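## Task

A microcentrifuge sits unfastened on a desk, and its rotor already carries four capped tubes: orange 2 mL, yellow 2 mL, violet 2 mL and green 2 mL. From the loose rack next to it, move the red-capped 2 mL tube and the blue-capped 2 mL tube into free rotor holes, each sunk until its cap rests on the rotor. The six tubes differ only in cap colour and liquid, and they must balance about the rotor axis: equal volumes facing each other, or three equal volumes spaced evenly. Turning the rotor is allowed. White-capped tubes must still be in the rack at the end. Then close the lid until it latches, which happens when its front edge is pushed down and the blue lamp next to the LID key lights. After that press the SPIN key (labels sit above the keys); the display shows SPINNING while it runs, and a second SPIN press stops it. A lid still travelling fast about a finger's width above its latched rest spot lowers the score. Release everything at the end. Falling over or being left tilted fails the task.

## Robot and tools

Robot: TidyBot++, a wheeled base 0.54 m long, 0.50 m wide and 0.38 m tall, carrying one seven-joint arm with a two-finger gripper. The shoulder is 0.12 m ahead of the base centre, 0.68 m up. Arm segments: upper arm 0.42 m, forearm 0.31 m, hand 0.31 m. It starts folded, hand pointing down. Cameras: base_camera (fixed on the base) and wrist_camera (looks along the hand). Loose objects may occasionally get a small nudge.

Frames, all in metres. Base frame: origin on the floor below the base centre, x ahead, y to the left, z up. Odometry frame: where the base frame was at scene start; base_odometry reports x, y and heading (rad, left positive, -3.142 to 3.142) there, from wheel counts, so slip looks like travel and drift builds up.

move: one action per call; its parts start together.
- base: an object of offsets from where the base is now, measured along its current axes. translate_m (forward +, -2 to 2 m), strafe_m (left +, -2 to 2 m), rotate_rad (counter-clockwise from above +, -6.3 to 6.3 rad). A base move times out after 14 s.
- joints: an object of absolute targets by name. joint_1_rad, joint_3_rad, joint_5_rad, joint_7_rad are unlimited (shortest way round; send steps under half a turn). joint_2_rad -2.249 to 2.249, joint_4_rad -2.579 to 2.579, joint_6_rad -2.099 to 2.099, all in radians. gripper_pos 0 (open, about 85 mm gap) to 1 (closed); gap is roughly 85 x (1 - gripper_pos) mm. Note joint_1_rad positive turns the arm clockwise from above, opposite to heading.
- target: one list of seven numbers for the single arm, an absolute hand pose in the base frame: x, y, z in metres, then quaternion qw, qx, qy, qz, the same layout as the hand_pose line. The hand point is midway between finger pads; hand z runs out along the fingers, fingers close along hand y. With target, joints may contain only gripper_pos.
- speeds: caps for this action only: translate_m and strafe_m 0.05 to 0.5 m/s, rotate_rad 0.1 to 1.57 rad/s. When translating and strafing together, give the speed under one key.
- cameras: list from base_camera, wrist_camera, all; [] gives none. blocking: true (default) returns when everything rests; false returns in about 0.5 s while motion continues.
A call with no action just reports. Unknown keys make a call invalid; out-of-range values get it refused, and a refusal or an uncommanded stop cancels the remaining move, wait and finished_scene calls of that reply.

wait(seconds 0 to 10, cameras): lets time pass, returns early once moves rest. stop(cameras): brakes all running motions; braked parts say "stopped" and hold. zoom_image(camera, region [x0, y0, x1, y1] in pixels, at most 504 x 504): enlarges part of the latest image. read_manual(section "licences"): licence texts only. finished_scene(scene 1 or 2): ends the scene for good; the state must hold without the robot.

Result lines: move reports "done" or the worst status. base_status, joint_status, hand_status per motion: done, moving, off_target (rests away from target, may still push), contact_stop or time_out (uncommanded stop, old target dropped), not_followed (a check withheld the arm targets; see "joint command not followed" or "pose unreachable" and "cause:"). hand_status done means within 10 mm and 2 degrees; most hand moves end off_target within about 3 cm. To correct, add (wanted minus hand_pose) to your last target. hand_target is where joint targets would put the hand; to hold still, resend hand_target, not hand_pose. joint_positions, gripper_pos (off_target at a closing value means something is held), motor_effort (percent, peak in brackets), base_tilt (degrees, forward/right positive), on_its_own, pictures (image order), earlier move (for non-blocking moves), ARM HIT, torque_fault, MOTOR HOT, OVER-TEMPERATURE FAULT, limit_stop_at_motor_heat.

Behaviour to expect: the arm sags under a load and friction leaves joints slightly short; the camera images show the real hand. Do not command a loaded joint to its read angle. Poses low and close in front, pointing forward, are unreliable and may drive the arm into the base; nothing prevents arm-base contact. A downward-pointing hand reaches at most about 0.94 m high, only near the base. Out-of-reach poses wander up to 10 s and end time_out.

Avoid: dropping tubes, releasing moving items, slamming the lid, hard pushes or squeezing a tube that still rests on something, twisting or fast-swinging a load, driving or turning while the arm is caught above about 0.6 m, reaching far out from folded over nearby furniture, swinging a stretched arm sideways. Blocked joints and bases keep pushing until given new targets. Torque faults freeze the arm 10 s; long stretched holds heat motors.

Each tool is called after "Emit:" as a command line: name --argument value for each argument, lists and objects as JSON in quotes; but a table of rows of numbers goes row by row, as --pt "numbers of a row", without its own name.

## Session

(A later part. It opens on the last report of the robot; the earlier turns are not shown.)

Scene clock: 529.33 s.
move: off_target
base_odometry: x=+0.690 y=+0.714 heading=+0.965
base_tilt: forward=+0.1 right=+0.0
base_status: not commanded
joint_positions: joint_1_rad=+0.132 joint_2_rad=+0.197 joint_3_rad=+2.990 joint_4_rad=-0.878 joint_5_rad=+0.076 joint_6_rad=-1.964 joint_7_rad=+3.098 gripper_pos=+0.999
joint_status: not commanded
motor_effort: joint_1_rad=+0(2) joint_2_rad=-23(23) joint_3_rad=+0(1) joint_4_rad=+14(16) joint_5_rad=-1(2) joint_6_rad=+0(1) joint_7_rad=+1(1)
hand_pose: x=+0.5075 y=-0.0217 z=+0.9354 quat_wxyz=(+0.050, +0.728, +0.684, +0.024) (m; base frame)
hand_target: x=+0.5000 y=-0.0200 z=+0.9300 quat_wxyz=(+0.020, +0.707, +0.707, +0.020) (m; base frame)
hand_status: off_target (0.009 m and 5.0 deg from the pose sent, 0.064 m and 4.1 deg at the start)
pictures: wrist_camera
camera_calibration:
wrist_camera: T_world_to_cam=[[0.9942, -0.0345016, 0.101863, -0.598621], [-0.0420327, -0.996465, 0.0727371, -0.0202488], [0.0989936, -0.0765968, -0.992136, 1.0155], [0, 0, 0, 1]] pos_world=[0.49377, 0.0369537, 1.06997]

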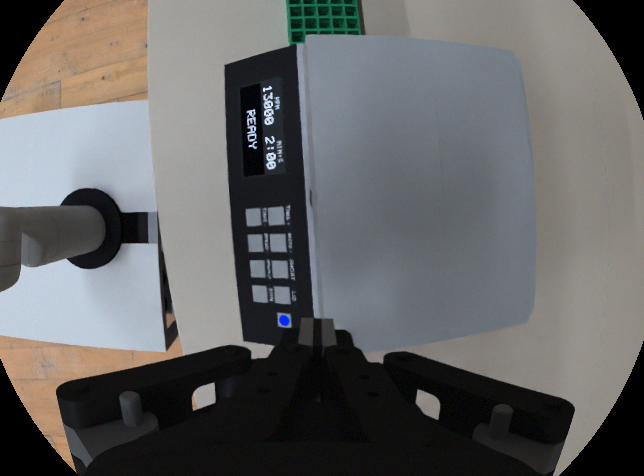

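Emit:
move --target '[0.468, -0.036, 0.88, 0.02, 0.70, 0.70, 0.02]' --cameras '["wrist_camera"]'

Emit:
zoom_image --camera "wrist_camera" --region '[220, 180, 420, 360]'

Scene clock: 537.13 s.
move: off_target
base_odometry: x=+0.690 y=+0.714 heading=+0.965
base_tilt: forward=+0.1 right=+0.0
base_status: not commanded
joint_positions: joint_1_rad=+0.132 joint_2_rad=+0.086 joint_3_rad=+3.122 joint_4_rad=-1.192 joint_5_rad=+0.039 joint_6_rad=-1.843 joint_7_rad=+3.177 gripper_pos=+0.999
joint_status: not commanded
motor_effort: joint_1_rad=+0(1) joint_2_rad=-20(23) joint_3_rad=+1(1) joint_4_rad=+15(16) joint_5_rad=-1(1) joint_6_rad=+0(1) joint_7_rad=+1(2)
hand_pose: x=+0.4588 y=-0.0492 z=+0.8807 quat_wxyz=(+0.019, +0.738, +0.675, -0.007) (m; base frame)
hand_target: x=+0.4680 y=-0.0360 z=+0.8800 quat_wxyz=(+0.020, +0.707, +0.707, +0.020) (m; base frame)
hand_status: off_target (0.016 m and 5.9 deg from the pose sent, 0.070 m and 5.0 deg at the start)
pictures: wrist_camera
camera_calibration:
wrist_camera: T_world_to_cam=[[0.997917, -0.062631, 0.0154664, -0.47254], [-0.0636106, -0.995218, 0.0741332, -0.036963], [0.0107494, -0.0749626, -0.997128, 1.00894], [0, 0, 0, 1]] pos_world=[0.458359, 0.00925061, 1.01609]

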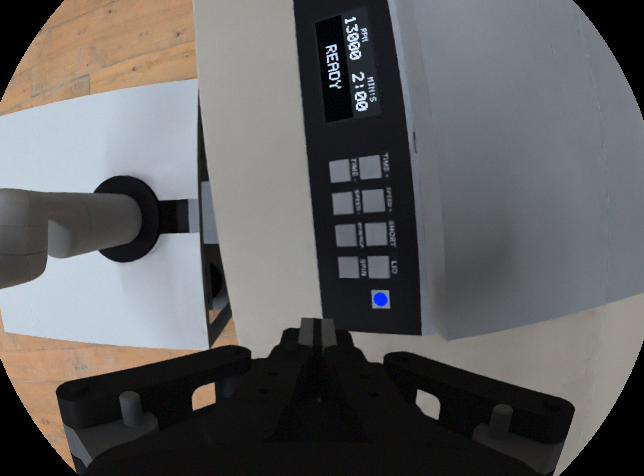

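Scaled by 2.520.

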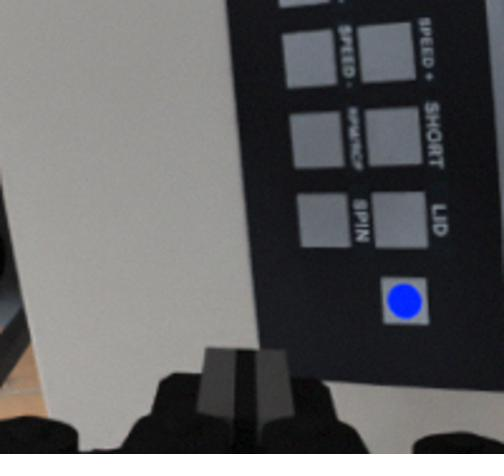

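Emit:
move --target '[0.487, -0.026, 0.845, 0.02, 0.70, 0.70, 0.02]' --cameras '["wrist_camera"]'

Emit:
zoom_image --camera "wrist_camera" --region '[220, 180, 420, 360]'

Scene clock: 540.77 s.
move: off_target
base_odometry: x=+0.690 y=+0.714 heading=+0.965
base_tilt: forward=+0.1 right=+0.0
base_status: not commanded
joint_positions: joint_1_rad=+0.132 joint_2_rad=+0.089 joint_3_rad=+3.117 joint_4_rad=-1.283 joint_5_rad=+0.038 joint_6_rad=-1.731 joint_7_rad=+3.178 gripper_pos=+0.999
joint_status: not commanded
motor_effort: joint_1_rad=+0(1) joint_2_rad=-21(22) joint_3_rad=+0(1) joint_4_rad=+16(17) joint_5_rad=-1(1) joint_6_rad=+0(1) joint_7_rad=+1(1)
hand_pose: x=+0.4731 y=-0.0489 z=+0.8521 quat_wxyz=(+0.026, +0.734, +0.679, -0.001) (m; base frame)
hand_target: x=+0.4870 y=-0.0260 z=+0.8450 quat_wxyz=(+0.020, +0.707, +0.707, +0.020) (m; base frame)
hand_status: off_target (0.028 m and 5.1 deg from the pose sent, 0.051 m and 5.9 deg at the start)
pictures: wrist_camera
camera_calibration:
wrist_camera: T_world_to_cam=[[0.998118, -0.0515846, 0.033148, -0.501013], [-0.053947, -0.995735, 0.074843, -0.0388688], [0.0291459, -0.0764904, -0.996644, 0.971033], [0, 0, 0, 1]] pos_world=[0.469672, 0.00972714, 0.987291]

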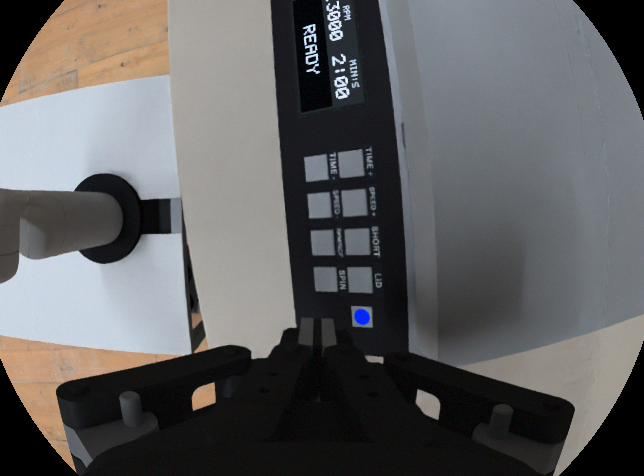

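Scaled by 2.520.

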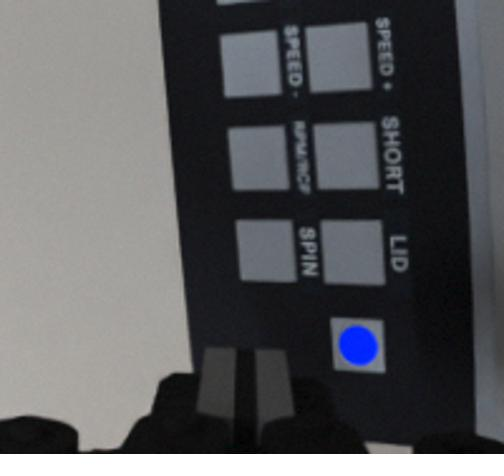

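Emit:
move --base '{"strafe_m": 0.0085, "translate_m": 0.003}' --cameras '[]'

Emit:
move --target '[0.489, -0.026, 0.818, 0.02, 0.70, 0.70, 0.02]' --cameras '["wrist_camera"]'

Emit:
zoom_image --camera "wrist_camera" --region '[220, 180, 420, 360]'

Scene clock: 545.03 s.
move: done
base_odometry: x=+0.684 y=+0.722 heading=+0.965
base_tilt: forward=+0.1 right=+0.0
base_status: done
joint_positions: joint_1_rad=+0.127 joint_2_rad=+0.090 joint_3_rad=+3.114 joint_4_rad=-1.283 joint_5_rad=+0.036 joint_6_rad=-1.728 joint_7_rad=+3.178 gripper_pos=+0.999
joint_status: not commanded
motor_effort: joint_1_rad=+0(3) joint_2_rad=-20(23) joint_3_rad=+0(3) joint_4_rad=+16(17) joint_5_rad=-1(2) joint_6_rad=+0(1) joint_7_rad=+1(1)
hand_pose: x=+0.4746 y=-0.0458 z=+0.8519 quat_wxyz=(+0.026, +0.731, +0.682, +0.001) (m; base frame)
hand_target: x=+0.4870 y=-0.0260 z=+0.8450 quat_wxyz=(+0.020, +0.707, +0.707, +0.020) (m; base frame)
hand_status: not commanded
pictures: none
No camera images: "cameras" was empty.

Scene clock: 545.93 s.
move: off_target
base_odometry: x=+0.684 y=+0.722 heading=+0.965
base_tilt: forward=+0.2 right=+0.0
base_status: not commanded
joint_positions: joint_1_rad=+0.127 joint_2_rad=+0.090 joint_3_rad=+3.114 joint_4_rad=-1.375 joint_5_rad=+0.036 joint_6_rad=-1.643 joint_7_rad=+3.178 gripper_pos=+0.999
joint_status: not commanded
motor_effort: joint_1_rad=+0(1) joint_2_rad=-21(22) joint_3_rad=+0(1) joint_4_rad=+15(17) joint_5_rad=-1(1) joint_6_rad=-1(1) joint_7_rad=+1(2)
hand_pose: x=+0.4766 y=-0.0461 z=+0.8233 quat_wxyz=(+0.024, +0.730, +0.683, -0.002) (m; base frame)
hand_target: x=+0.4890 y=-0.0260 z=+0.8180 quat_wxyz=(+0.020, +0.707, +0.707, +0.020) (m; base frame)
hand_status: off_target (0.024 m and 4.6 deg from the pose sent, 0.042 m and 4.6 deg at the start)
pictures: wrist_camera
camera_calibration:
wrist_camera: T_world_to_cam=[[0.998771, -0.0405112, 0.0285563, -0.499429], [-0.0425072, -0.996414, 0.0731549, -0.0377953], [0.0254904, -0.0742788, -0.996912, 0.94458], [0, 0, 0, 1]] pos_world=[0.473131, 0.01227, 0.958689]

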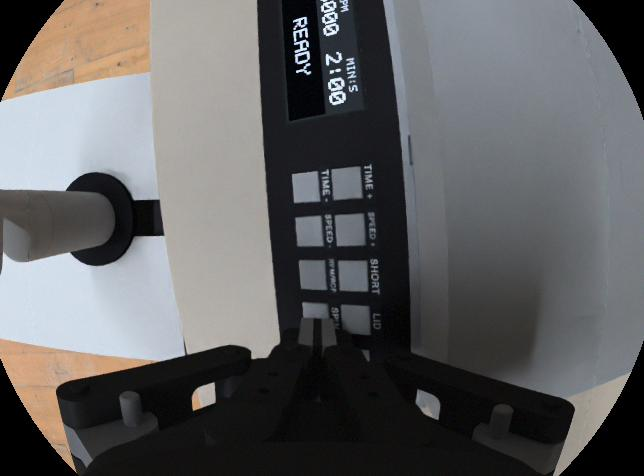

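Scaled by 2.520.

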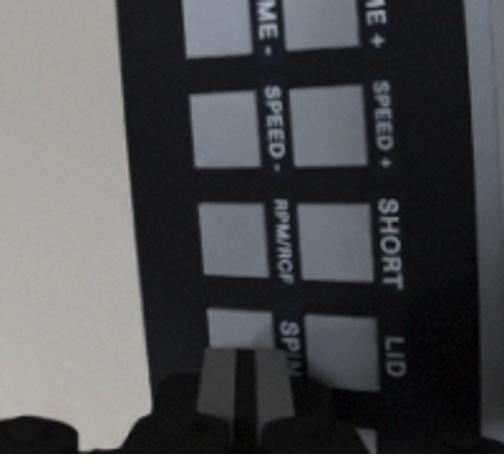

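Emit:
move --target '[0.489, -0.026, 0.830, 0.02, 0.70, 0.70, 0.02]' --base '{"strafe_m": 0.005}' --cameras '[]'

Emit:
move --target '[0.489, -0.026, 0.815, 0.02, 0.70, 0.70, 0.02]' --cameras '["wrist_camera"]'

Emit:
zoom_image --camera "wrist_camera" --region '[220, 180, 420, 360]'

Scene clock: 552.57 s.
move: off_target
base_odometry: x=+0.680 y=+0.725 heading=+0.965
base_tilt: forward=+0.1 right=+0.0
base_status: done
joint_positions: joint_1_rad=+0.127 joint_2_rad=+0.090 joint_3_rad=+3.109 joint_4_rad=-1.349 joint_5_rad=+0.036 joint_6_rad=-1.642 joint_7_rad=+3.178 gripper_pos=+0.999
joint_status: not commanded
motor_effort: joint_1_rad=+0(3) joint_2_rad=-21(25) joint_3_rad=+1(3) joint_4_rad=+16(17) joint_5_rad=-1(2) joint_6_rad=+0(2) joint_7_rad=+1(1)
hand_pose: x=+0.4843 y=-0.0447 z=+0.8316 quat_wxyz=(+0.033, +0.728, +0.684, +0.008) (m; base frame)
hand_target: x=+0.4890 y=-0.0260 z=+0.8300 quat_wxyz=(+0.020, +0.707, +0.707, +0.020) (m; base frame)
hand_status: off_target (0.019 m and 4.1 deg from the pose sent, 0.024 m and 4.6 deg at the start)
pictures: none
No camera images: "cameras" was empty.

Scene clock: 553.43 s.
move: off_target
base_odometry: x=+0.680 y=+0.725 heading=+0.965
base_tilt: forward=+0.1 right=+0.0
base_status: not commanded
joint_positions: joint_1_rad=+0.127 joint_2_rad=+0.083 joint_3_rad=+3.109 joint_4_rad=-1.378 joint_5_rad=+0.036 joint_6_rad=-1.625 joint_7_rad=+3.178 gripper_pos=+0.999
joint_status: not commanded
motor_effort: joint_1_rad=+0(1) joint_2_rad=-19(21) joint_3_rad=+1(1) joint_4_rad=+15(16) joint_5_rad=-1(1) joint_6_rad=+0(1) joint_7_rad=+1(1)
hand_pose: x=+0.4804 y=-0.0443 z=+0.8248 quat_wxyz=(+0.031, +0.728, +0.685, +0.006) (m; base frame)
hand_target: x=+0.4890 y=-0.0260 z=+0.8150 quat_wxyz=(+0.020, +0.707, +0.707, +0.020) (m; base frame)
hand_status: off_target (0.022 m and 4.1 deg from the pose sent, 0.025 m and 4.1 deg at the start)
pictures: wrist_camera
camera_calibration:
wrist_camera: T_world_to_cam=[[0.99817, -0.034542, 0.0496349, -0.51999], [-0.0381345, -0.996577, 0.0733554, -0.0382576], [0.0469311, -0.075114, -0.99607, 0.935106], [0, 0, 0, 1]] pos_world=[0.473694, 0.0141514, 0.960047]

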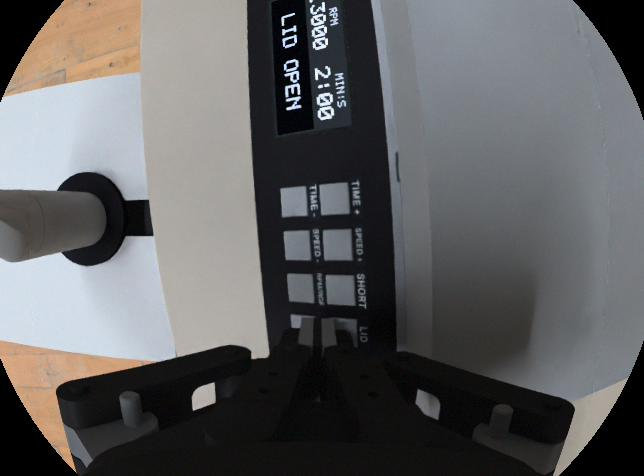

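Scaled by 2.520.

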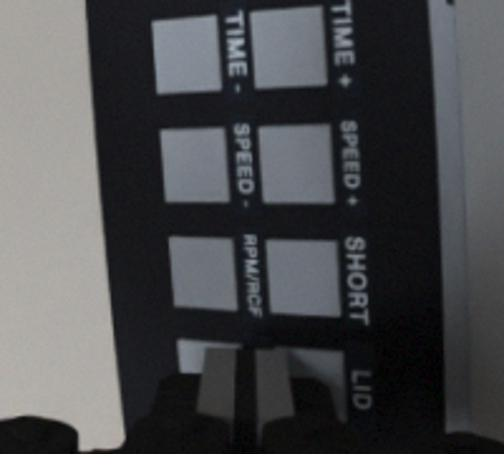

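Emit:
move --target '[0.489, -0.026, 0.88, 0.02, 0.70, 0.70, 0.02]' --cameras '[]'

Emit:
move --target '[0.50, -0.020, 0.93, 0.02, 0.70, 0.70, 0.02]' --cameras '["wrist_camera"]'

Scene clock: 556.57 s.
move: off_target
base_odometry: x=+0.680 y=+0.725 heading=+0.965
base_tilt: forward=+0.1 right=+0.0
base_status: not commanded
joint_positions: joint_1_rad=+0.127 joint_2_rad=+0.102 joint_3_rad=+3.090 joint_4_rad=-1.162 joint_5_rad=+0.036 joint_6_rad=-1.768 joint_7_rad=+3.178 gripper_pos=+0.999
joint_status: not commanded
motor_effort: joint_1_rad=+0(1) joint_2_rad=-21(22) joint_3_rad=+1(1) joint_4_rad=+17(17) joint_5_rad=+0(1) joint_6_rad=+1(2) joint_7_rad=+1(2)
hand_pose: x=+0.4928 y=-0.0390 z=+0.8862 quat_wxyz=(+0.051, +0.723, +0.688, +0.026) (m; base frame)
hand_target: x=+0.4890 y=-0.0260 z=+0.8800 quat_wxyz=(+0.020, +0.707, +0.707, +0.020) (m; base frame)
hand_status: off_target (0.015 m and 4.5 deg from the pose sent, 0.059 m and 4.1 deg at the start)
pictures: none
No camera images: "cameras" was empty.

Scene clock: 557.90 s.
move: off_target
base_odometry: x=+0.680 y=+0.725 heading=+0.965
base_tilt: forward=+0.1 right=+0.0
base_status: not commanded
joint_positions: joint_1_rad=+0.127 joint_2_rad=+0.184 joint_3_rad=+3.017 joint_4_rad=-0.889 joint_5_rad=+0.036 joint_6_rad=-1.959 joint_7_rad=+3.178 gripper_pos=+0.999
joint_status: not commanded
motor_effort: joint_1_rad=+0(1) joint_2_rad=-23(23) joint_3_rad=+0(1) joint_4_rad=+14(16) joint_5_rad=-1(1) joint_6_rad=+1(1) joint_7_rad=+1(1)
hand_pose: x=+0.5044 y=-0.0163 z=+0.9368 quat_wxyz=(+0.043, +0.701, +0.711, +0.035) (m; base frame)
hand_target: x=+0.5000 y=-0.0200 z=+0.9300 quat_wxyz=(+0.020, +0.707, +0.707, +0.020) (m; base frame)
hand_status: off_target (0.009 m and 3.3 deg from the pose sent, 0.048 m and 4.5 deg at the start)
pictures: wrist_camera
camera_calibration:
wrist_camera: T_world_to_cam=[[0.993405, 0.0414998, 0.106883, -0.598477], [0.0360377, -0.997968, 0.0525381, -0.0355756], [0.108846, -0.0483398, -0.992883, 1.01383], [0, 0, 0, 1]] pos_world=[0.48546, 0.038342, 1.07246]

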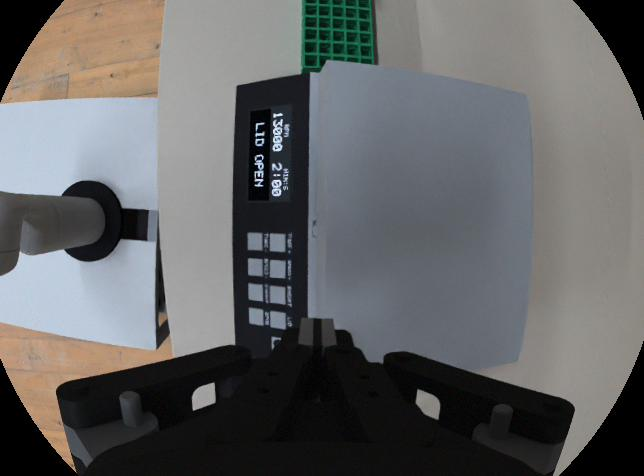

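Emit:
move --target '[0.512, 0.040, 0.93, 0.02, 0.70, 0.70, 0.02]' --cameras '[]'

Emit:
move --target '[0.512, 0.048, 0.905, 0.123, 0.696, 0.696, 0.123]' --cameras '["wrist_camera"]'

Scene clock: 563.47 s.
move: off_target
base_odometry: x=+0.680 y=+0.725 heading=+0.965
base_tilt: forward=+0.1 right=+0.0
base_status: not commanded
joint_positions: joint_1_rad=+0.034 joint_2_rad=+0.228 joint_3_rad=+2.956 joint_4_rad=-0.838 joint_5_rad=+0.036 joint_6_rad=-1.975 joint_7_rad=+3.071 gripper_pos=+0.999
joint_status: not commanded
motor_effort: joint_1_rad=+0(2) joint_2_rad=-24(25) joint_3_rad=+0(1) joint_4_rad=+14(15) joint_5_rad=-1(2) joint_6_rad=+1(2) joint_7_rad=+1(2)
hand_pose: x=+0.5157 y=+0.0394 z=+0.9354 quat_wxyz=(+0.029, +0.685, +0.727, +0.043) (m; base frame)
hand_target: x=+0.5120 y=+0.0400 z=+0.9300 quat_wxyz=(+0.020, +0.707, +0.707, +0.020) (m; base frame)
hand_status: off_target (0.007 m and 4.4 deg from the pose sent, 0.057 m and 3.3 deg at the start)
pictures: none
No camera images: "cameras" was empty.

Scene clock: 565.43 s.
move: off_target
base_odometry: x=+0.680 y=+0.725 heading=+0.965
base_tilt: forward=+0.1 right=+0.0
base_status: not commanded
joint_positions: joint_1_rad=-0.091 joint_2_rad=-0.012 joint_3_rad=+3.083 joint_4_rad=-1.270 joint_5_rad=+0.036 joint_6_rad=-1.572 joint_7_rad=+3.063 gripper_pos=+0.999
joint_status: not commanded
motor_effort: joint_1_rad=+0(1) joint_2_rad=-18(25) joint_3_rad=+1(1) joint_4_rad=+16(17) joint_5_rad=-1(1) joint_6_rad=+2(3) joint_7_rad=+1(2)
hand_pose: x=+0.5047 y=+0.0484 z=+0.9031 quat_wxyz=(+0.110, +0.675, +0.721, +0.110) (m; base frame)
hand_target: x=+0.5120 y=+0.0480 z=+0.9050 quat_wxyz=(+0.123, +0.696, +0.696, +0.123) (m; base frame)
hand_status: off_target (0.008 m and 4.3 deg from the pose sent, 0.032 m and 14.7 deg at the start)
pictures: wrist_camera
camera_calibration:
wrist_camera: T_world_to_cam=[[0.948249, 0.0899383, 0.304523, -0.755895], [0.0769819, -0.995552, 0.0543153, 0.00839023], [0.308054, -0.0280616, -0.950955, 0.844033], [0, 0, 0, 1]] pos_world=[0.456124, 0.100022, 1.03237]

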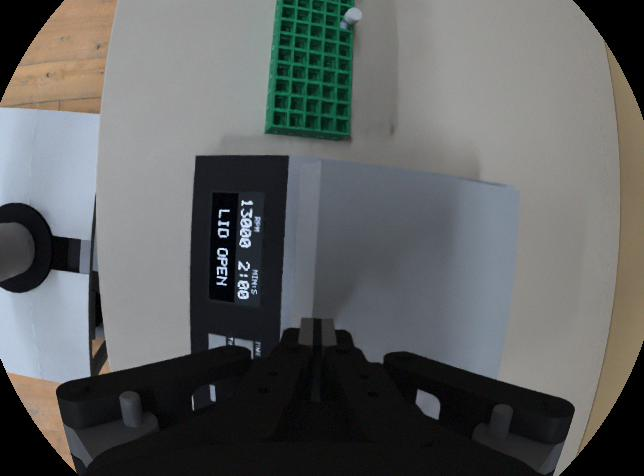

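Emit:
move --target '[0.520, 0.032, 0.885, 0.123, 0.696, 0.696, 0.123]' --cameras '["wrist_camera"]'

Scene clock: 567.83 s.
move: off_target
base_odometry: x=+0.680 y=+0.725 heading=+0.965
base_tilt: forward=+0.1 right=+0.0
base_status: not commanded
joint_positions: joint_1_rad=-0.091 joint_2_rad=-0.015 joint_3_rad=+3.119 joint_4_rad=-1.342 joint_5_rad=+0.036 joint_6_rad=-1.502 joint_7_rad=+3.063 gripper_pos=+0.999
joint_status: not commanded
motor_effort: joint_1_rad=+0(1) joint_2_rad=-18(19) joint_3_rad=+1(1) joint_4_rad=+16(18) joint_5_rad=-1(1) joint_6_rad=+2(3) joint_7_rad=+1(2)
hand_pose: x=+0.5119 y=+0.0350 z=+0.8825 quat_wxyz=(+0.113, +0.687, +0.709, +0.109) (m; base frame)
hand_target: x=+0.5200 y=+0.0320 z=+0.8850 quat_wxyz=(+0.123, +0.696, +0.696, +0.123) (m; base frame)
hand_status: off_target (0.009 m and 2.7 deg from the pose sent, 0.029 m and 4.3 deg at the start)
pictures: wrist_camera
camera_calibration:
wrist_camera: T_world_to_cam=[[0.950125, 0.057762, 0.306474, -0.756834], [0.04309, -0.997587, 0.0544313, 0.0129273], [0.308879, -0.0385105, -0.950321, 0.821317], [0, 0, 0, 1]] pos_world=[0.464842, 0.0882416, 1.01176]

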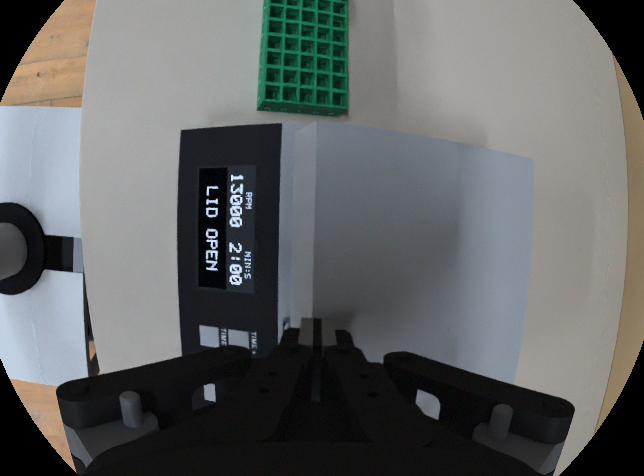

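Emit:
move --target '[0.520, 0.032, 0.862, 0.123, 0.696, 0.696, 0.123]' --cameras '["wrist_camera"]'

Emit:
move --target '[0.515, 0.032, 0.845, 0.123, 0.696, 0.696, 0.123]' --cameras '["wrist_camera"]'

Scene clock: 570.73 s.
move: off_target
base_odometry: x=+0.680 y=+0.725 heading=+0.965
base_tilt: forward=+0.1 right=+0.0
base_status: not commanded
joint_positions: joint_1_rad=-0.091 joint_2_rad=-0.042 joint_3_rad=+3.121 joint_4_rad=-1.409 joint_5_rad=+0.036 joint_6_rad=-1.430 joint_7_rad=+3.063 gripper_pos=+0.999
joint_status: not commanded
motor_effort: joint_1_rad=+1(2) joint_2_rad=-14(18) joint_3_rad=+2(2) joint_4_rad=+15(18) joint_5_rad=+0(1) joint_6_rad=+3(4) joint_7_rad=+1(1)
hand_pose: x=+0.5125 y=+0.0344 z=+0.8726 quat_wxyz=(+0.123, +0.685, +0.708, +0.120) (m; base frame)
hand_target: x=+0.5200 y=+0.0320 z=+0.8620 quat_wxyz=(+0.123, +0.696, +0.696, +0.123) (m; base frame)
hand_status: off_target (0.013 m and 1.8 deg from the pose sent, 0.022 m and 2.7 deg at the start)
pictures: wrist_camera
camera_calibration:
wrist_camera: T_world_to_cam=[[0.940475, 0.0572898, 0.334998, -0.774323], [0.0417561, -0.9977, 0.0533955, 0.0144018], [0.337287, -0.0362289, -0.940705, 0.788625], [0, 0, 0, 1]] pos_world=[0.461637, 0.0873005, 1.00049]

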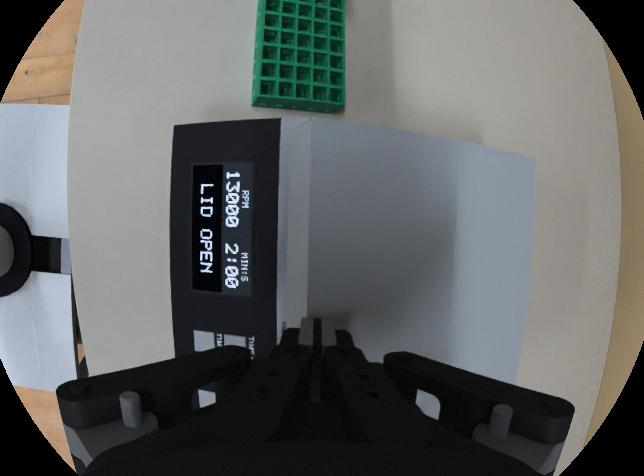

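Scene clock: 571.57 s.
move: off_target
base_odometry: x=+0.680 y=+0.725 heading=+0.965
base_tilt: forward=+0.1 right=+0.0
base_status: not commanded
joint_positions: joint_1_rad=-0.104 joint_2_rad=-0.074 joint_3_rad=+3.134 joint_4_rad=-1.467 joint_5_rad=+0.036 joint_6_rad=-1.369 joint_7_rad=+3.063 gripper_pos=+0.999
joint_status: not commanded
motor_effort: joint_1_rad=+2(2) joint_2_rad=-10(14) joint_3_rad=+2(3) joint_4_rad=+12(15) joint_5_rad=+1(1) joint_6_rad=+2(3) joint_7_rad=+1(1)
hand_pose: x=+0.5112 y=+0.0342 z=+0.8679 quat_wxyz=(+0.134, +0.683, +0.706, +0.134) (m; base frame)
hand_target: x=+0.5150 y=+0.0320 z=+0.8450 quat_wxyz=(+0.123, +0.696, +0.696, +0.123) (m; base frame)
hand_status: off_target (0.023 m and 2.6 deg from the pose sent, 0.028 m and 1.8 deg at the start)
pictures: wrist_camera
camera_calibration:
wrist_camera: T_world_to_cam=[[0.927867, 0.0577215, 0.368416, -0.79406], [0.0418086, -0.997821, 0.0510372, 0.0165361], [0.370559, -0.0319528, -0.928259, 0.756648], [0, 0, 0, 1]] pos_world=[0.455708, 0.0865114, 0.994066]

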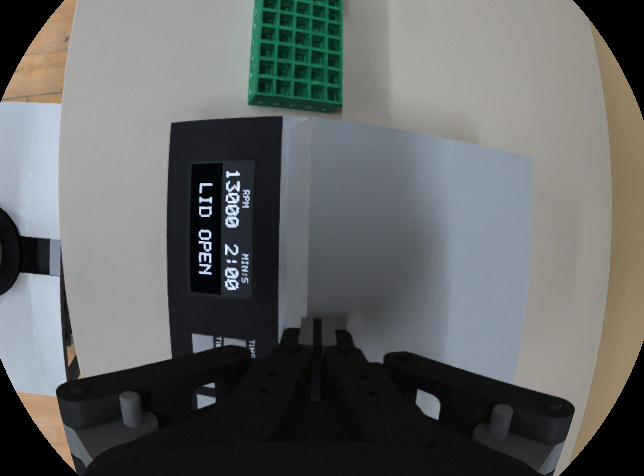

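Emit:
move --target '[0.511, 0.032, 0.83, 0.123, 0.696, 0.696, 0.123]' --cameras '["wrist_camera"]'

Emit:
move --target '[0.508, 0.032, 0.817, 0.123, 0.696, 0.696, 0.123]' --cameras '["wrist_camera"]'

Scene clock: 574.70 s.
move: off_target
base_odometry: x=+0.680 y=+0.725 heading=+0.965
base_tilt: forward=+0.1 right=+0.0
base_status: not commanded
joint_positions: joint_1_rad=-0.118 joint_2_rad=-0.104 joint_3_rad=+3.148 joint_4_rad=-1.511 joint_5_rad=+0.036 joint_6_rad=-1.316 joint_7_rad=+3.063 gripper_pos=+0.999
joint_status: not commanded
motor_effort: joint_1_rad=+1(2) joint_2_rad=-6(10) joint_3_rad=+2(2) joint_4_rad=+10(13) joint_5_rad=+0(1) joint_6_rad=+2(3) joint_7_rad=+1(2)
hand_pose: x=+0.5106 y=+0.0341 z=+0.8672 quat_wxyz=(+0.146, +0.680, +0.703, +0.149) (m; base frame)
hand_target: x=+0.5110 y=+0.0320 z=+0.8300 quat_wxyz=(+0.123, +0.696, +0.696, +0.123) (m; base frame)
hand_status: off_target (0.037 m and 4.5 deg from the pose sent, 0.038 m and 2.6 deg at the start)
pictures: wrist_camera
camera_calibration:
wrist_camera: T_world_to_cam=[[0.912676, 0.057612, 0.404603, -0.816868], [0.0419857, -0.997993, 0.0473972, 0.0195907], [0.406522, -0.0262707, -0.913263, 0.724725], [0, 0, 0, 1]] pos_world=[0.450096, 0.0856518, 0.991443]

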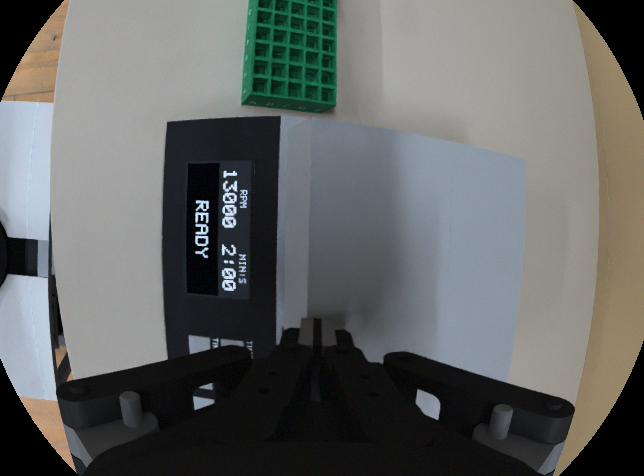

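Scene clock: 575.43 s.
move: off_target
base_odometry: x=+0.680 y=+0.725 heading=+0.965
base_tilt: forward=+0.1 right=+0.0
base_status: not commanded
joint_positions: joint_1_rad=-0.122 joint_2_rad=-0.129 joint_3_rad=+3.152 joint_4_rad=-1.547 joint_5_rad=+0.036 joint_6_rad=-1.272 joint_7_rad=+3.063 gripper_pos=+0.999
joint_status: not commanded
motor_effort: joint_1_rad=+1(1) joint_2_rad=-2(6) joint_3_rad=+2(2) joint_4_rad=+7(10) joint_5_rad=+0(1) joint_6_rad=+2(2) joint_7_rad=+1(1)
hand_pose: x=+0.5101 y=+0.0341 z=+0.8667 quat_wxyz=(+0.156, +0.677, +0.701, +0.161) (m; base frame)
hand_target: x=+0.5080 y=+0.0320 z=+0.8170 quat_wxyz=(+0.123, +0.696, +0.696, +0.123) (m; base frame)
hand_status: off_target (0.050 m and 6.2 deg from the pose sent, 0.050 m and 4.5 deg at the start)
pictures: wrist_camera
camera_calibration:
wrist_camera: T_world_to_cam=[[0.899115, 0.0573059, 0.433946, -0.834703], [0.0420146, -0.998114, 0.0447563, 0.0218725], [0.435692, -0.022009, -0.899827, 0.69774], [0, 0, 0, 1]] pos_world=[0.445575, 0.0850212, 0.989082]

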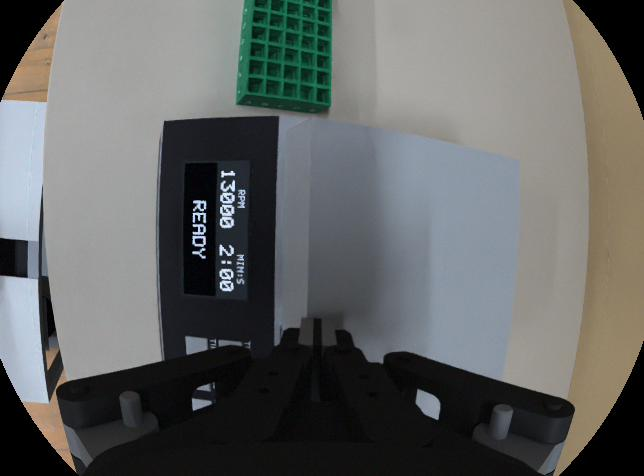

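Emit:
move --target '[0.512, 0.032, 0.885, 0.123, 0.696, 0.696, 0.123]' --cameras '[]'

Emit:
move --target '[0.49, 0.030, 0.93, 0.02, 0.70, 0.70, 0.02]' --cameras '[]'

Emit:
move --target '[0.475, -0.038, 0.92, 0.02, 0.70, 0.70, 0.02]' --cameras '[]'

Emit:
move --target '[0.479, -0.034, 0.850, 0.02, 0.70, 0.70, 0.02]' --cameras '["wrist_camera"]'

Emit:
zoom_image --camera "wrist_camera" --region '[220, 180, 420, 360]'

Scene clock: 580.60 s.
move: off_target
base_odometry: x=+0.680 y=+0.725 heading=+0.965
base_tilt: forward=+0.1 right=+0.0
base_status: not commanded
joint_positions: joint_1_rad=-0.122 joint_2_rad=-0.052 joint_3_rad=+3.152 joint_4_rad=-1.384 joint_5_rad=+0.036 joint_6_rad=-1.423 joint_7_rad=+3.063 gripper_pos=+0.999
joint_status: not commanded
motor_effort: joint_1_rad=+0(2) joint_2_rad=-17(19) joint_3_rad=+0(3) joint_4_rad=+18(18) joint_5_rad=-1(1) joint_6_rad=+2(4) joint_7_rad=+1(1)
hand_pose: x=+0.5185 y=+0.0348 z=+0.8883 quat_wxyz=(+0.136, +0.683, +0.705, +0.137) (m; base frame)
hand_target: x=+0.5120 y=+0.0320 z=+0.8850 quat_wxyz=(+0.123, +0.696, +0.696, +0.123) (m; base frame)
hand_status: off_target (0.008 m and 2.8 deg from the pose sent, 0.019 m and 6.2 deg at the start)
pictures: none
No camera images: "cameras" was empty.

Scene clock: 582.60 s.
move: off_target
base_odometry: x=+0.680 y=+0.725 heading=+0.965
base_tilt: forward=+0.1 right=+0.0
base_status: not commanded
joint_positions: joint_1_rad=+0.008 joint_2_rad=+0.163 joint_3_rad=+2.992 joint_4_rad=-0.921 joint_5_rad=+0.036 joint_6_rad=-1.953 joint_7_rad=+3.063 gripper_pos=+0.999
joint_status: not commanded
motor_effort: joint_1_rad=+0(1) joint_2_rad=-22(22) joint_3_rad=+0(1) joint_4_rad=+15(18) joint_5_rad=-1(1) joint_6_rad=+1(3) joint_7_rad=+1(2)
hand_pose: x=+0.4938 y=+0.0377 z=+0.9351 quat_wxyz=(+0.036, +0.690, +0.722, +0.039) (m; base frame)
hand_target: x=+0.4900 y=+0.0300 z=+0.9300 quat_wxyz=(+0.020, +0.707, +0.707, +0.020) (m; base frame)
hand_status: off_target (0.010 m and 3.8 deg from the pose sent, 0.051 m and 19.1 deg at the start)
pictures: none
No camera images: "cameras" was empty.

Scene clock: 583.60 s.
move: off_target
base_odometry: x=+0.680 y=+0.725 heading=+0.965
base_tilt: forward=+0.1 right=+0.0
base_status: not commanded
joint_positions: joint_1_rad=+0.147 joint_2_rad=+0.144 joint_3_rad=+3.073 joint_4_rad=-0.993 joint_5_rad=+0.035 joint_6_rad=-1.953 joint_7_rad=+3.176 gripper_pos=+0.999
joint_status: not commanded
motor_effort: joint_1_rad=+1(2) joint_2_rad=-21(22) joint_3_rad=+1(1) joint_4_rad=+14(15) joint_5_rad=-1(2) joint_6_rad=+0(1) joint_7_rad=+1(2)
hand_pose: x=+0.4779 y=-0.0393 z=+0.9197 quat_wxyz=(+0.027, +0.727, +0.686, +0.009) (m; base frame)
hand_target: x=+0.4750 y=-0.0380 z=+0.9200 quat_wxyz=(+0.020, +0.707, +0.707, +0.020) (m; base frame)
hand_status: off_target (0.003 m and 3.7 deg from the pose sent, 0.079 m and 3.8 deg at the start)
pictures: none
No camera images: "cameras" was empty.

Scene clock: 584.97 s.
move: off_target
base_odometry: x=+0.680 y=+0.725 heading=+0.965
base_tilt: forward=+0.1 right=+0.0
base_status: not commanded
joint_positions: joint_1_rad=+0.144 joint_2_rad=+0.096 joint_3_rad=+3.109 joint_4_rad=-1.282 joint_5_rad=+0.035 joint_6_rad=-1.747 joint_7_rad=+3.176 gripper_pos=+0.999
joint_status: not commanded
motor_effort: joint_1_rad=+0(1) joint_2_rad=-21(22) joint_3_rad=+0(1) joint_4_rad=+16(17) joint_5_rad=-1(1) joint_6_rad=+0(2) joint_7_rad=+1(2)
hand_pose: x=+0.4693 y=-0.0489 z=+0.8496 quat_wxyz=(+0.016, +0.736, +0.677, -0.007) (m; base frame)
hand_target: x=+0.4790 y=-0.0340 z=+0.8500 quat_wxyz=(+0.020, +0.707, +0.707, +0.020) (m; base frame)
hand_status: off_target (0.018 m and 5.7 deg from the pose sent, 0.070 m and 3.7 deg at the start)
pictures: wrist_camera
camera_calibration:
wrist_camera: T_world_to_cam=[[0.998311, -0.0569896, 0.0112407, -0.478847], [-0.0576361, -0.995909, 0.0695912, -0.0326887], [0.00722876, -0.0701216, -0.997512, 0.980066], [0, 0, 0, 1]] pos_world=[0.46907, 0.0088795, 0.985285]

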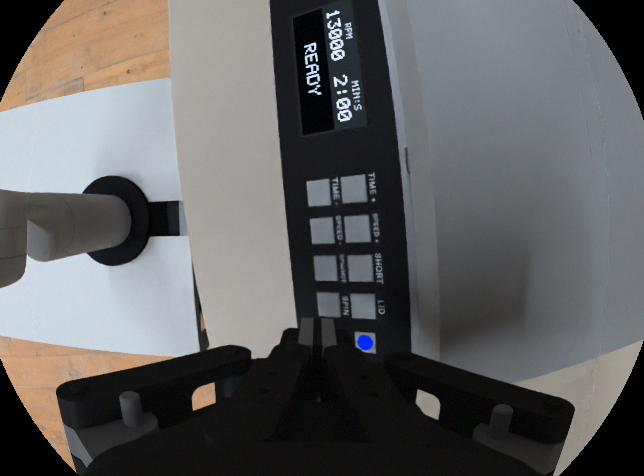

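Scaled by 2.520.

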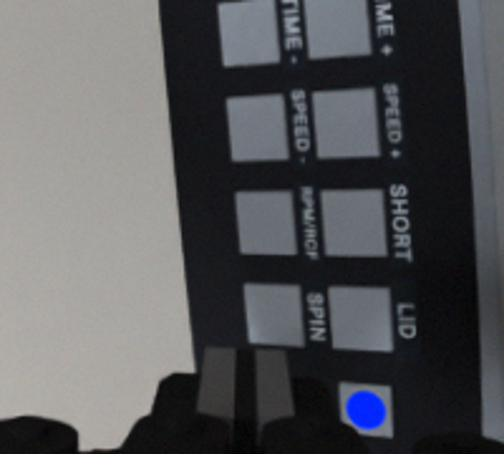

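Emit:
move --base '{"strafe_m": 0.0065, "translate_m": 0.003}' --cameras '[]'

Emit:
move --target '[0.479, -0.034, 0.832, 0.02, 0.70, 0.70, 0.02]' --cameras '["wrist_camera"]'

Emit:
zoom_image --camera "wrist_camera" --region '[220, 180, 420, 360]'

Scene clock: 590.80 s.
move: done
base_odometry: x=+0.677 y=+0.731 heading=+0.964
base_tilt: forward=+0.1 right=+0.0
base_status: done
joint_positions: joint_1_rad=+0.138 joint_2_rad=+0.094 joint_3_rad=+3.112 joint_4_rad=-1.282 joint_5_rad=+0.034 joint_6_rad=-1.742 joint_7_rad=+3.176 gripper_pos=+0.999
joint_status: not commanded
motor_effort: joint_1_rad=+0(2) joint_2_rad=-21(22) joint_3_rad=+0(2) joint_4_rad=+16(16) joint_5_rad=-1(1) joint_6_rad=+0(1) joint_7_rad=+1(1)
hand_pose: x=+0.4704 y=-0.0480 z=+0.8506 quat_wxyz=(+0.019, +0.735, +0.678, -0.004) (m; base frame)
hand_target: x=+0.4790 y=-0.0340 z=+0.8500 quat_wxyz=(+0.020, +0.707, +0.707, +0.020) (m; base frame)
hand_status: not commanded
pictures: none
No camera images: "cameras" was empty.

Scene clock: 591.60 s.
move: off_target
base_odometry: x=+0.677 y=+0.731 heading=+0.964
base_tilt: forward=+0.1 right=+0.0
base_status: not commanded
joint_positions: joint_1_rad=+0.136 joint_2_rad=+0.086 joint_3_rad=+3.118 joint_4_rad=-1.351 joint_5_rad=+0.034 joint_6_rad=-1.685 joint_7_rad=+3.176 gripper_pos=+0.999
joint_status: not commanded
motor_effort: joint_1_rad=+0(1) joint_2_rad=-21(22) joint_3_rad=+1(1) joint_4_rad=+16(17) joint_5_rad=+0(1) joint_6_rad=+0(1) joint_7_rad=+1(1)
hand_pose: x=+0.4691 y=-0.0490 z=+0.8318 quat_wxyz=(+0.018, +0.735, +0.677, -0.006) (m; base frame)
hand_target: x=+0.4790 y=-0.0340 z=+0.8320 quat_wxyz=(+0.020, +0.707, +0.707, +0.020) (m; base frame)
hand_status: off_target (0.018 m and 5.6 deg from the pose sent, 0.025 m and 5.4 deg at the start)
pictures: wrist_camera
camera_calibration:
wrist_camera: T_world_to_cam=[[0.998312, -0.0562698, 0.0143501, -0.481022], [-0.0571426, -0.995895, 0.0701973, -0.032282], [0.0103412, -0.0708989, -0.99743, 0.960752], [0, 0, 0, 1]] pos_world=[0.468431, 0.00889972, 0.967451]

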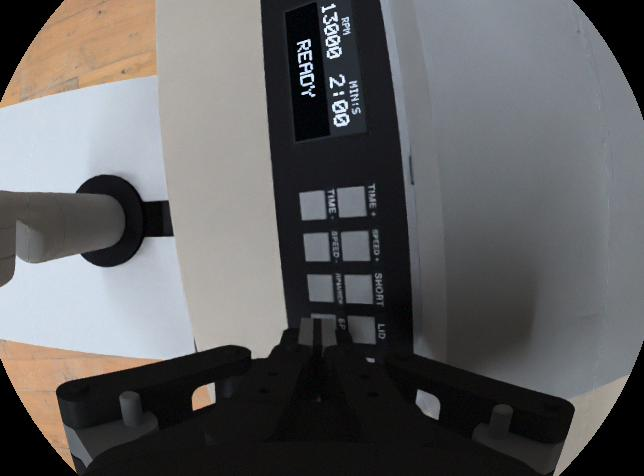

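Scaled by 2.520.

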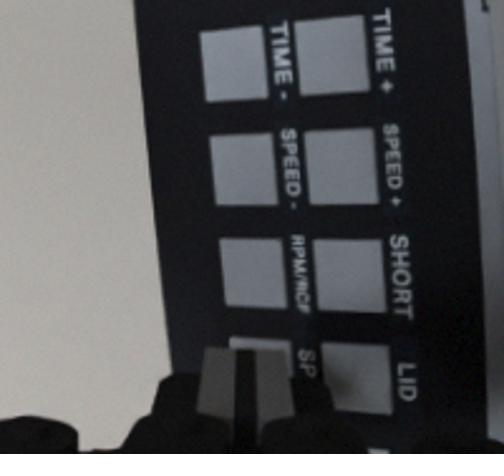

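Emit:
move --target '[0.483, -0.034, 0.822, 0.02, 0.70, 0.70, 0.02]' --cameras '["wrist_camera"]'

Emit:
zoom_image --camera "wrist_camera" --region '[220, 180, 420, 360]'

Scene clock: 594.83 s.
move: off_target
base_odometry: x=+0.677 y=+0.731 heading=+0.964
base_tilt: forward=+0.2 right=+0.0
base_status: not commanded
joint_positions: joint_1_rad=+0.136 joint_2_rad=+0.086 joint_3_rad=+3.118 joint_4_rad=-1.376 joint_5_rad=+0.034 joint_6_rad=-1.650 joint_7_rad=+3.176 gripper_pos=+0.999
joint_status: not commanded
motor_effort: joint_1_rad=+1(1) joint_2_rad=-21(22) joint_3_rad=+0(1) joint_4_rad=+16(16) joint_5_rad=-1(1) joint_6_rad=+0(1) joint_7_rad=+1(1)
hand_pose: x=+0.4732 y=-0.0494 z=+0.8243 quat_wxyz=(+0.022, +0.735, +0.678, -0.002) (m; base frame)
hand_target: x=+0.4830 y=-0.0340 z=+0.8220 quat_wxyz=(+0.020, +0.707, +0.707, +0.020) (m; base frame)
hand_status: off_target (0.018 m and 5.3 deg from the pose sent, 0.023 m and 5.6 deg at the start)
pictures: wrist_camera
camera_calibration:
wrist_camera: T_world_to_cam=[[0.998179, -0.05507, 0.0246156, -0.493386], [-0.0566911, -0.995871, 0.0709021, -0.0327843], [0.0206094, -0.0721685, -0.99718, 0.948053], [0, 0, 0, 1]] pos_world=[0.47109, 0.00859992, 0.959849]

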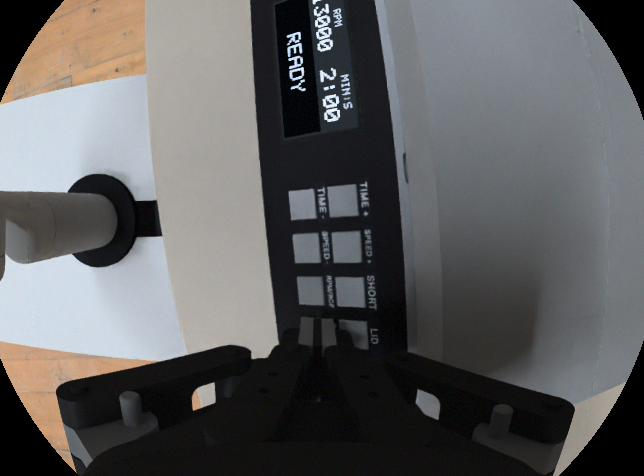

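Scaled by 2.520.

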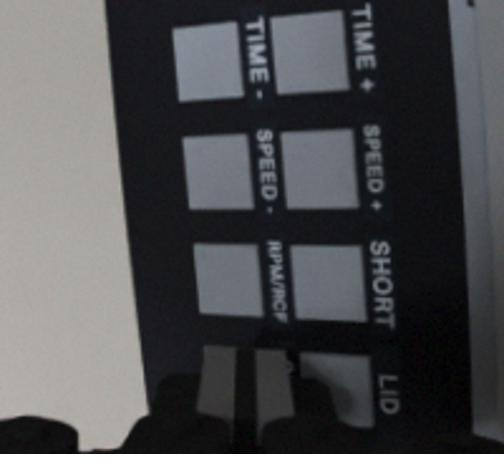

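Emit:
move --target '[0.482, -0.034, 0.808, 0.02, 0.70, 0.70, 0.02]' --cameras '["wrist_camera"]'

Emit:
zoom_image --camera "wrist_camera" --region '[220, 180, 420, 360]'

Scene clock: 597.40 s.
move: off_target
base_odometry: x=+0.677 y=+0.731 heading=+0.964
base_tilt: forward=+0.1 right=+0.0
base_status: not commanded
joint_positions: joint_1_rad=+0.136 joint_2_rad=+0.065 joint_3_rad=+3.118 joint_4_rad=-1.408 joint_5_rad=+0.034 joint_6_rad=-1.613 joint_7_rad=+3.176 gripper_pos=+0.999
joint_status: not commanded
motor_effort: joint_1_rad=+0(1) joint_2_rad=-16(21) joint_3_rad=+1(1) joint_4_rad=+13(16) joint_5_rad=-2(2) joint_6_rad=+1(1) joint_7_rad=+1(1)
hand_pose: x=+0.4729 y=-0.0494 z=+0.8218 quat_wxyz=(+0.032, +0.735, +0.678, +0.006) (m; base frame)
hand_target: x=+0.4820 y=-0.0340 z=+0.8080 quat_wxyz=(+0.020, +0.707, +0.707, +0.020) (m; base frame)
hand_status: off_target (0.023 m and 5.1 deg from the pose sent, 0.024 m and 5.3 deg at the start)
pictures: wrist_camera
camera_calibration:
wrist_camera: T_world_to_cam=[[0.997263, -0.053914, 0.0505916, -0.513867], [-0.0575302, -0.995673, 0.072978, -0.0339018], [0.0464381, -0.0756888, -0.99605, 0.932195], [0, 0, 0, 1]] pos_world=[0.467221, 0.00909706, 0.956984]

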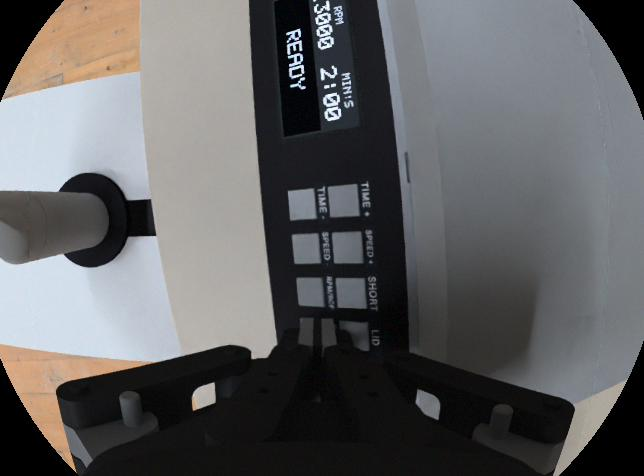

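Scaled by 2.520.

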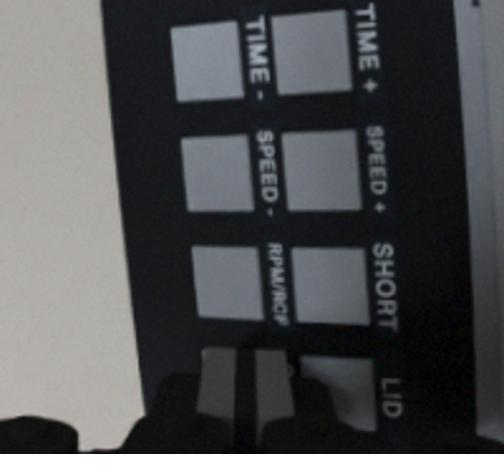

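Contact, clean. Press further.

Emit:
move --target '[0.480, -0.034, 0.794, 0.02, 0.70, 0.70, 0.02]' --cameras '["wrist_camera"]'

Scene clock: 598.93 s.
move: off_target
base_odometry: x=+0.677 y=+0.731 heading=+0.964
base_tilt: forward=+0.1 right=+0.0
base_status: not commanded
joint_positions: joint_1_rad=+0.132 joint_2_rad=+0.038 joint_3_rad=+3.122 joint_4_rad=-1.442 joint_5_rad=+0.034 joint_6_rad=-1.572 joint_7_rad=+3.176 gripper_pos=+0.999
joint_status: not commanded
motor_effort: joint_1_rad=+0(0) joint_2_rad=-11(16) joint_3_rad=+0(1) joint_4_rad=+10(13) joint_5_rad=-1(1) joint_6_rad=+1(2) joint_7_rad=+1(1)
hand_pose: x=+0.4724 y=-0.0494 z=+0.8210 quat_wxyz=(+0.045, +0.734, +0.677, +0.017) (m; base frame)
hand_target: x=+0.4800 y=-0.0340 z=+0.7940 quat_wxyz=(+0.020, +0.707, +0.707, +0.020) (m; base frame)
hand_status: off_target (0.032 m and 5.4 deg from the pose sent, 0.033 m and 5.1 deg at the start)
pictures: wrist_camera
camera_calibration:
wrist_camera: T_world_to_cam=[[0.995011, -0.0527015, 0.0847043, -0.540222], [-0.0591698, -0.995369, 0.0757599, -0.035374], [0.0803193, -0.0803939, -0.993522, 0.913114], [0, 0, 0, 1]] pos_world=[0.462093, 0.00972807, 0.955638]

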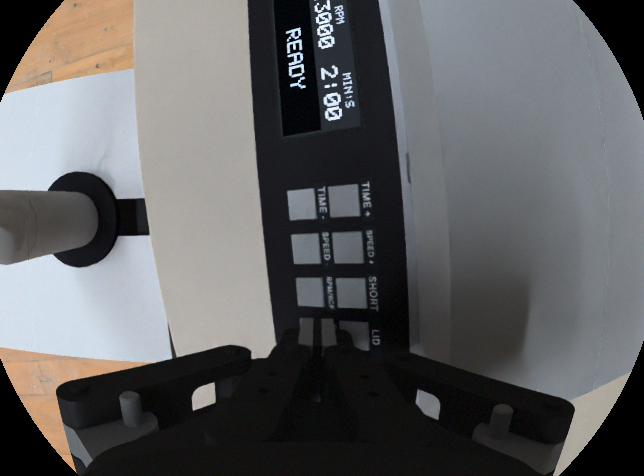

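Emit:
move --target '[0.478, -0.034, 0.780, 0.02, 0.70, 0.70, 0.02]' --cameras '["wrist_camera"]'

Scene clock: 600.83 s.
move: off_target
base_odometry: x=+0.677 y=+0.731 heading=+0.964
base_tilt: forward=+0.1 right=+0.0
base_status: not commanded
joint_positions: joint_1_rad=+0.132 joint_2_rad=+0.012 joint_3_rad=+3.122 joint_4_rad=-1.475 joint_5_rad=+0.034 joint_6_rad=-1.531 joint_7_rad=+3.176 gripper_pos=+0.999
joint_status: not commanded
motor_effort: joint_1_rad=+0(1) joint_2_rad=-6(11) joint_3_rad=+0(1) joint_4_rad=+7(11) joint_5_rad=-1(2) joint_6_rad=+2(3) joint_7_rad=+1(1)
hand_pose: x=+0.4720 y=-0.0494 z=+0.8202 quat_wxyz=(+0.058, +0.733, +0.677, +0.028) (m; base frame)
hand_target: x=+0.4780 y=-0.0340 z=+0.7800 quat_wxyz=(+0.020, +0.707, +0.707, +0.020) (m; base frame)
hand_status: off_target (0.043 m and 6.3 deg from the pose sent, 0.044 m and 5.4 deg at the start)
pictures: wrist_camera
camera_calibration:
wrist_camera: T_world_to_cam=[[0.991702, -0.0511929, 0.117921, -0.565331], [-0.0606611, -0.995094, 0.0781544, -0.0365598], [0.113342, -0.0846592, -0.989943, 0.893661], [0, 0, 0, 1]] pos_world=[0.457133, 0.0103352, 0.954196]

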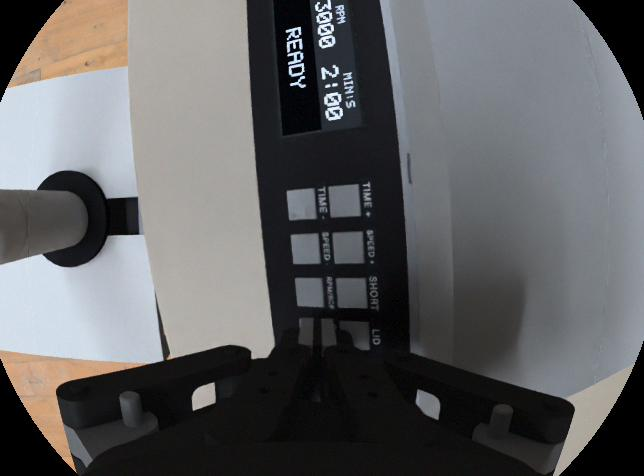

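Emit:
move --target '[0.476, -0.034, 0.766, 0.02, 0.70, 0.70, 0.02]' --cameras '["wrist_camera"]'

Emit:
zoom_image --camera "wrist_camera" --region '[220, 180, 420, 360]'

Scene clock: 604.20 s.
move: off_target
base_odometry: x=+0.677 y=+0.731 heading=+0.964
base_tilt: forward=+0.1 right=+0.0
base_status: not commanded
joint_positions: joint_1_rad=+0.132 joint_2_rad=-0.014 joint_3_rad=+3.123 joint_4_rad=-1.507 joint_5_rad=+0.034 joint_6_rad=-1.492 joint_7_rad=+3.176 gripper_pos=+0.999
joint_status: not commanded
motor_effort: joint_1_rad=+0(1) joint_2_rad=-1(6) joint_3_rad=+0(1) joint_4_rad=+4(8) joint_5_rad=-1(2) joint_6_rad=+4(4) joint_7_rad=+1(1)
hand_pose: x=+0.4716 y=-0.0494 z=+0.8195 quat_wxyz=(+0.070, +0.732, +0.676, +0.038) (m; base frame)
hand_target: x=+0.4760 y=-0.0340 z=+0.7660 quat_wxyz=(+0.020, +0.707, +0.707, +0.020) (m; base frame)
hand_status: off_target (0.056 m and 7.6 deg from the pose sent, 0.057 m and 6.3 deg at the start)
pictures: wrist_camera
camera_calibration:
wrist_camera: T_world_to_cam=[[0.987418, -0.0497326, 0.150107, -0.589132], [-0.0623292, -0.994811, 0.0804125, -0.0375959], [0.145329, -0.0887568, -0.985394, 0.873936], [0, 0, 0, 1]] pos_world=[0.452368, 0.0108678, 0.952627]

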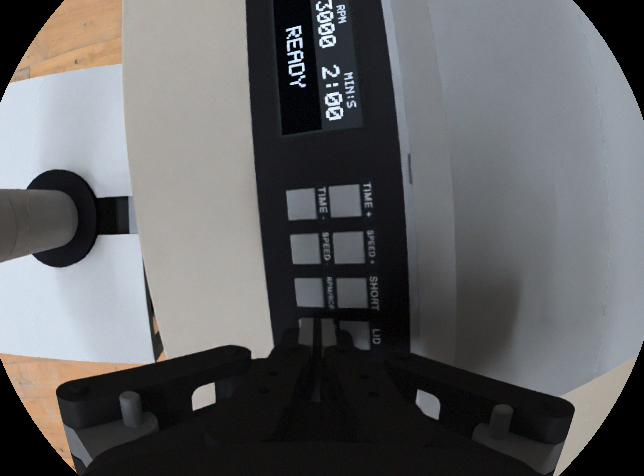

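Scaled by 2.520.

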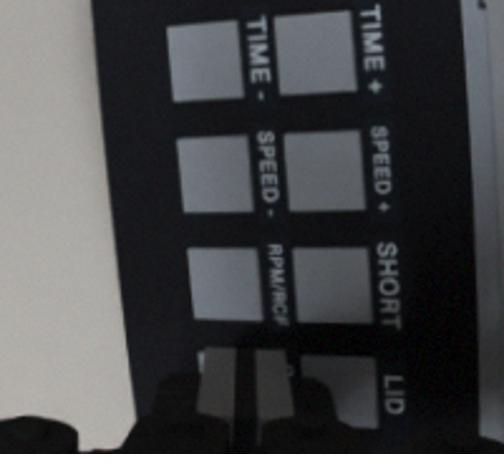

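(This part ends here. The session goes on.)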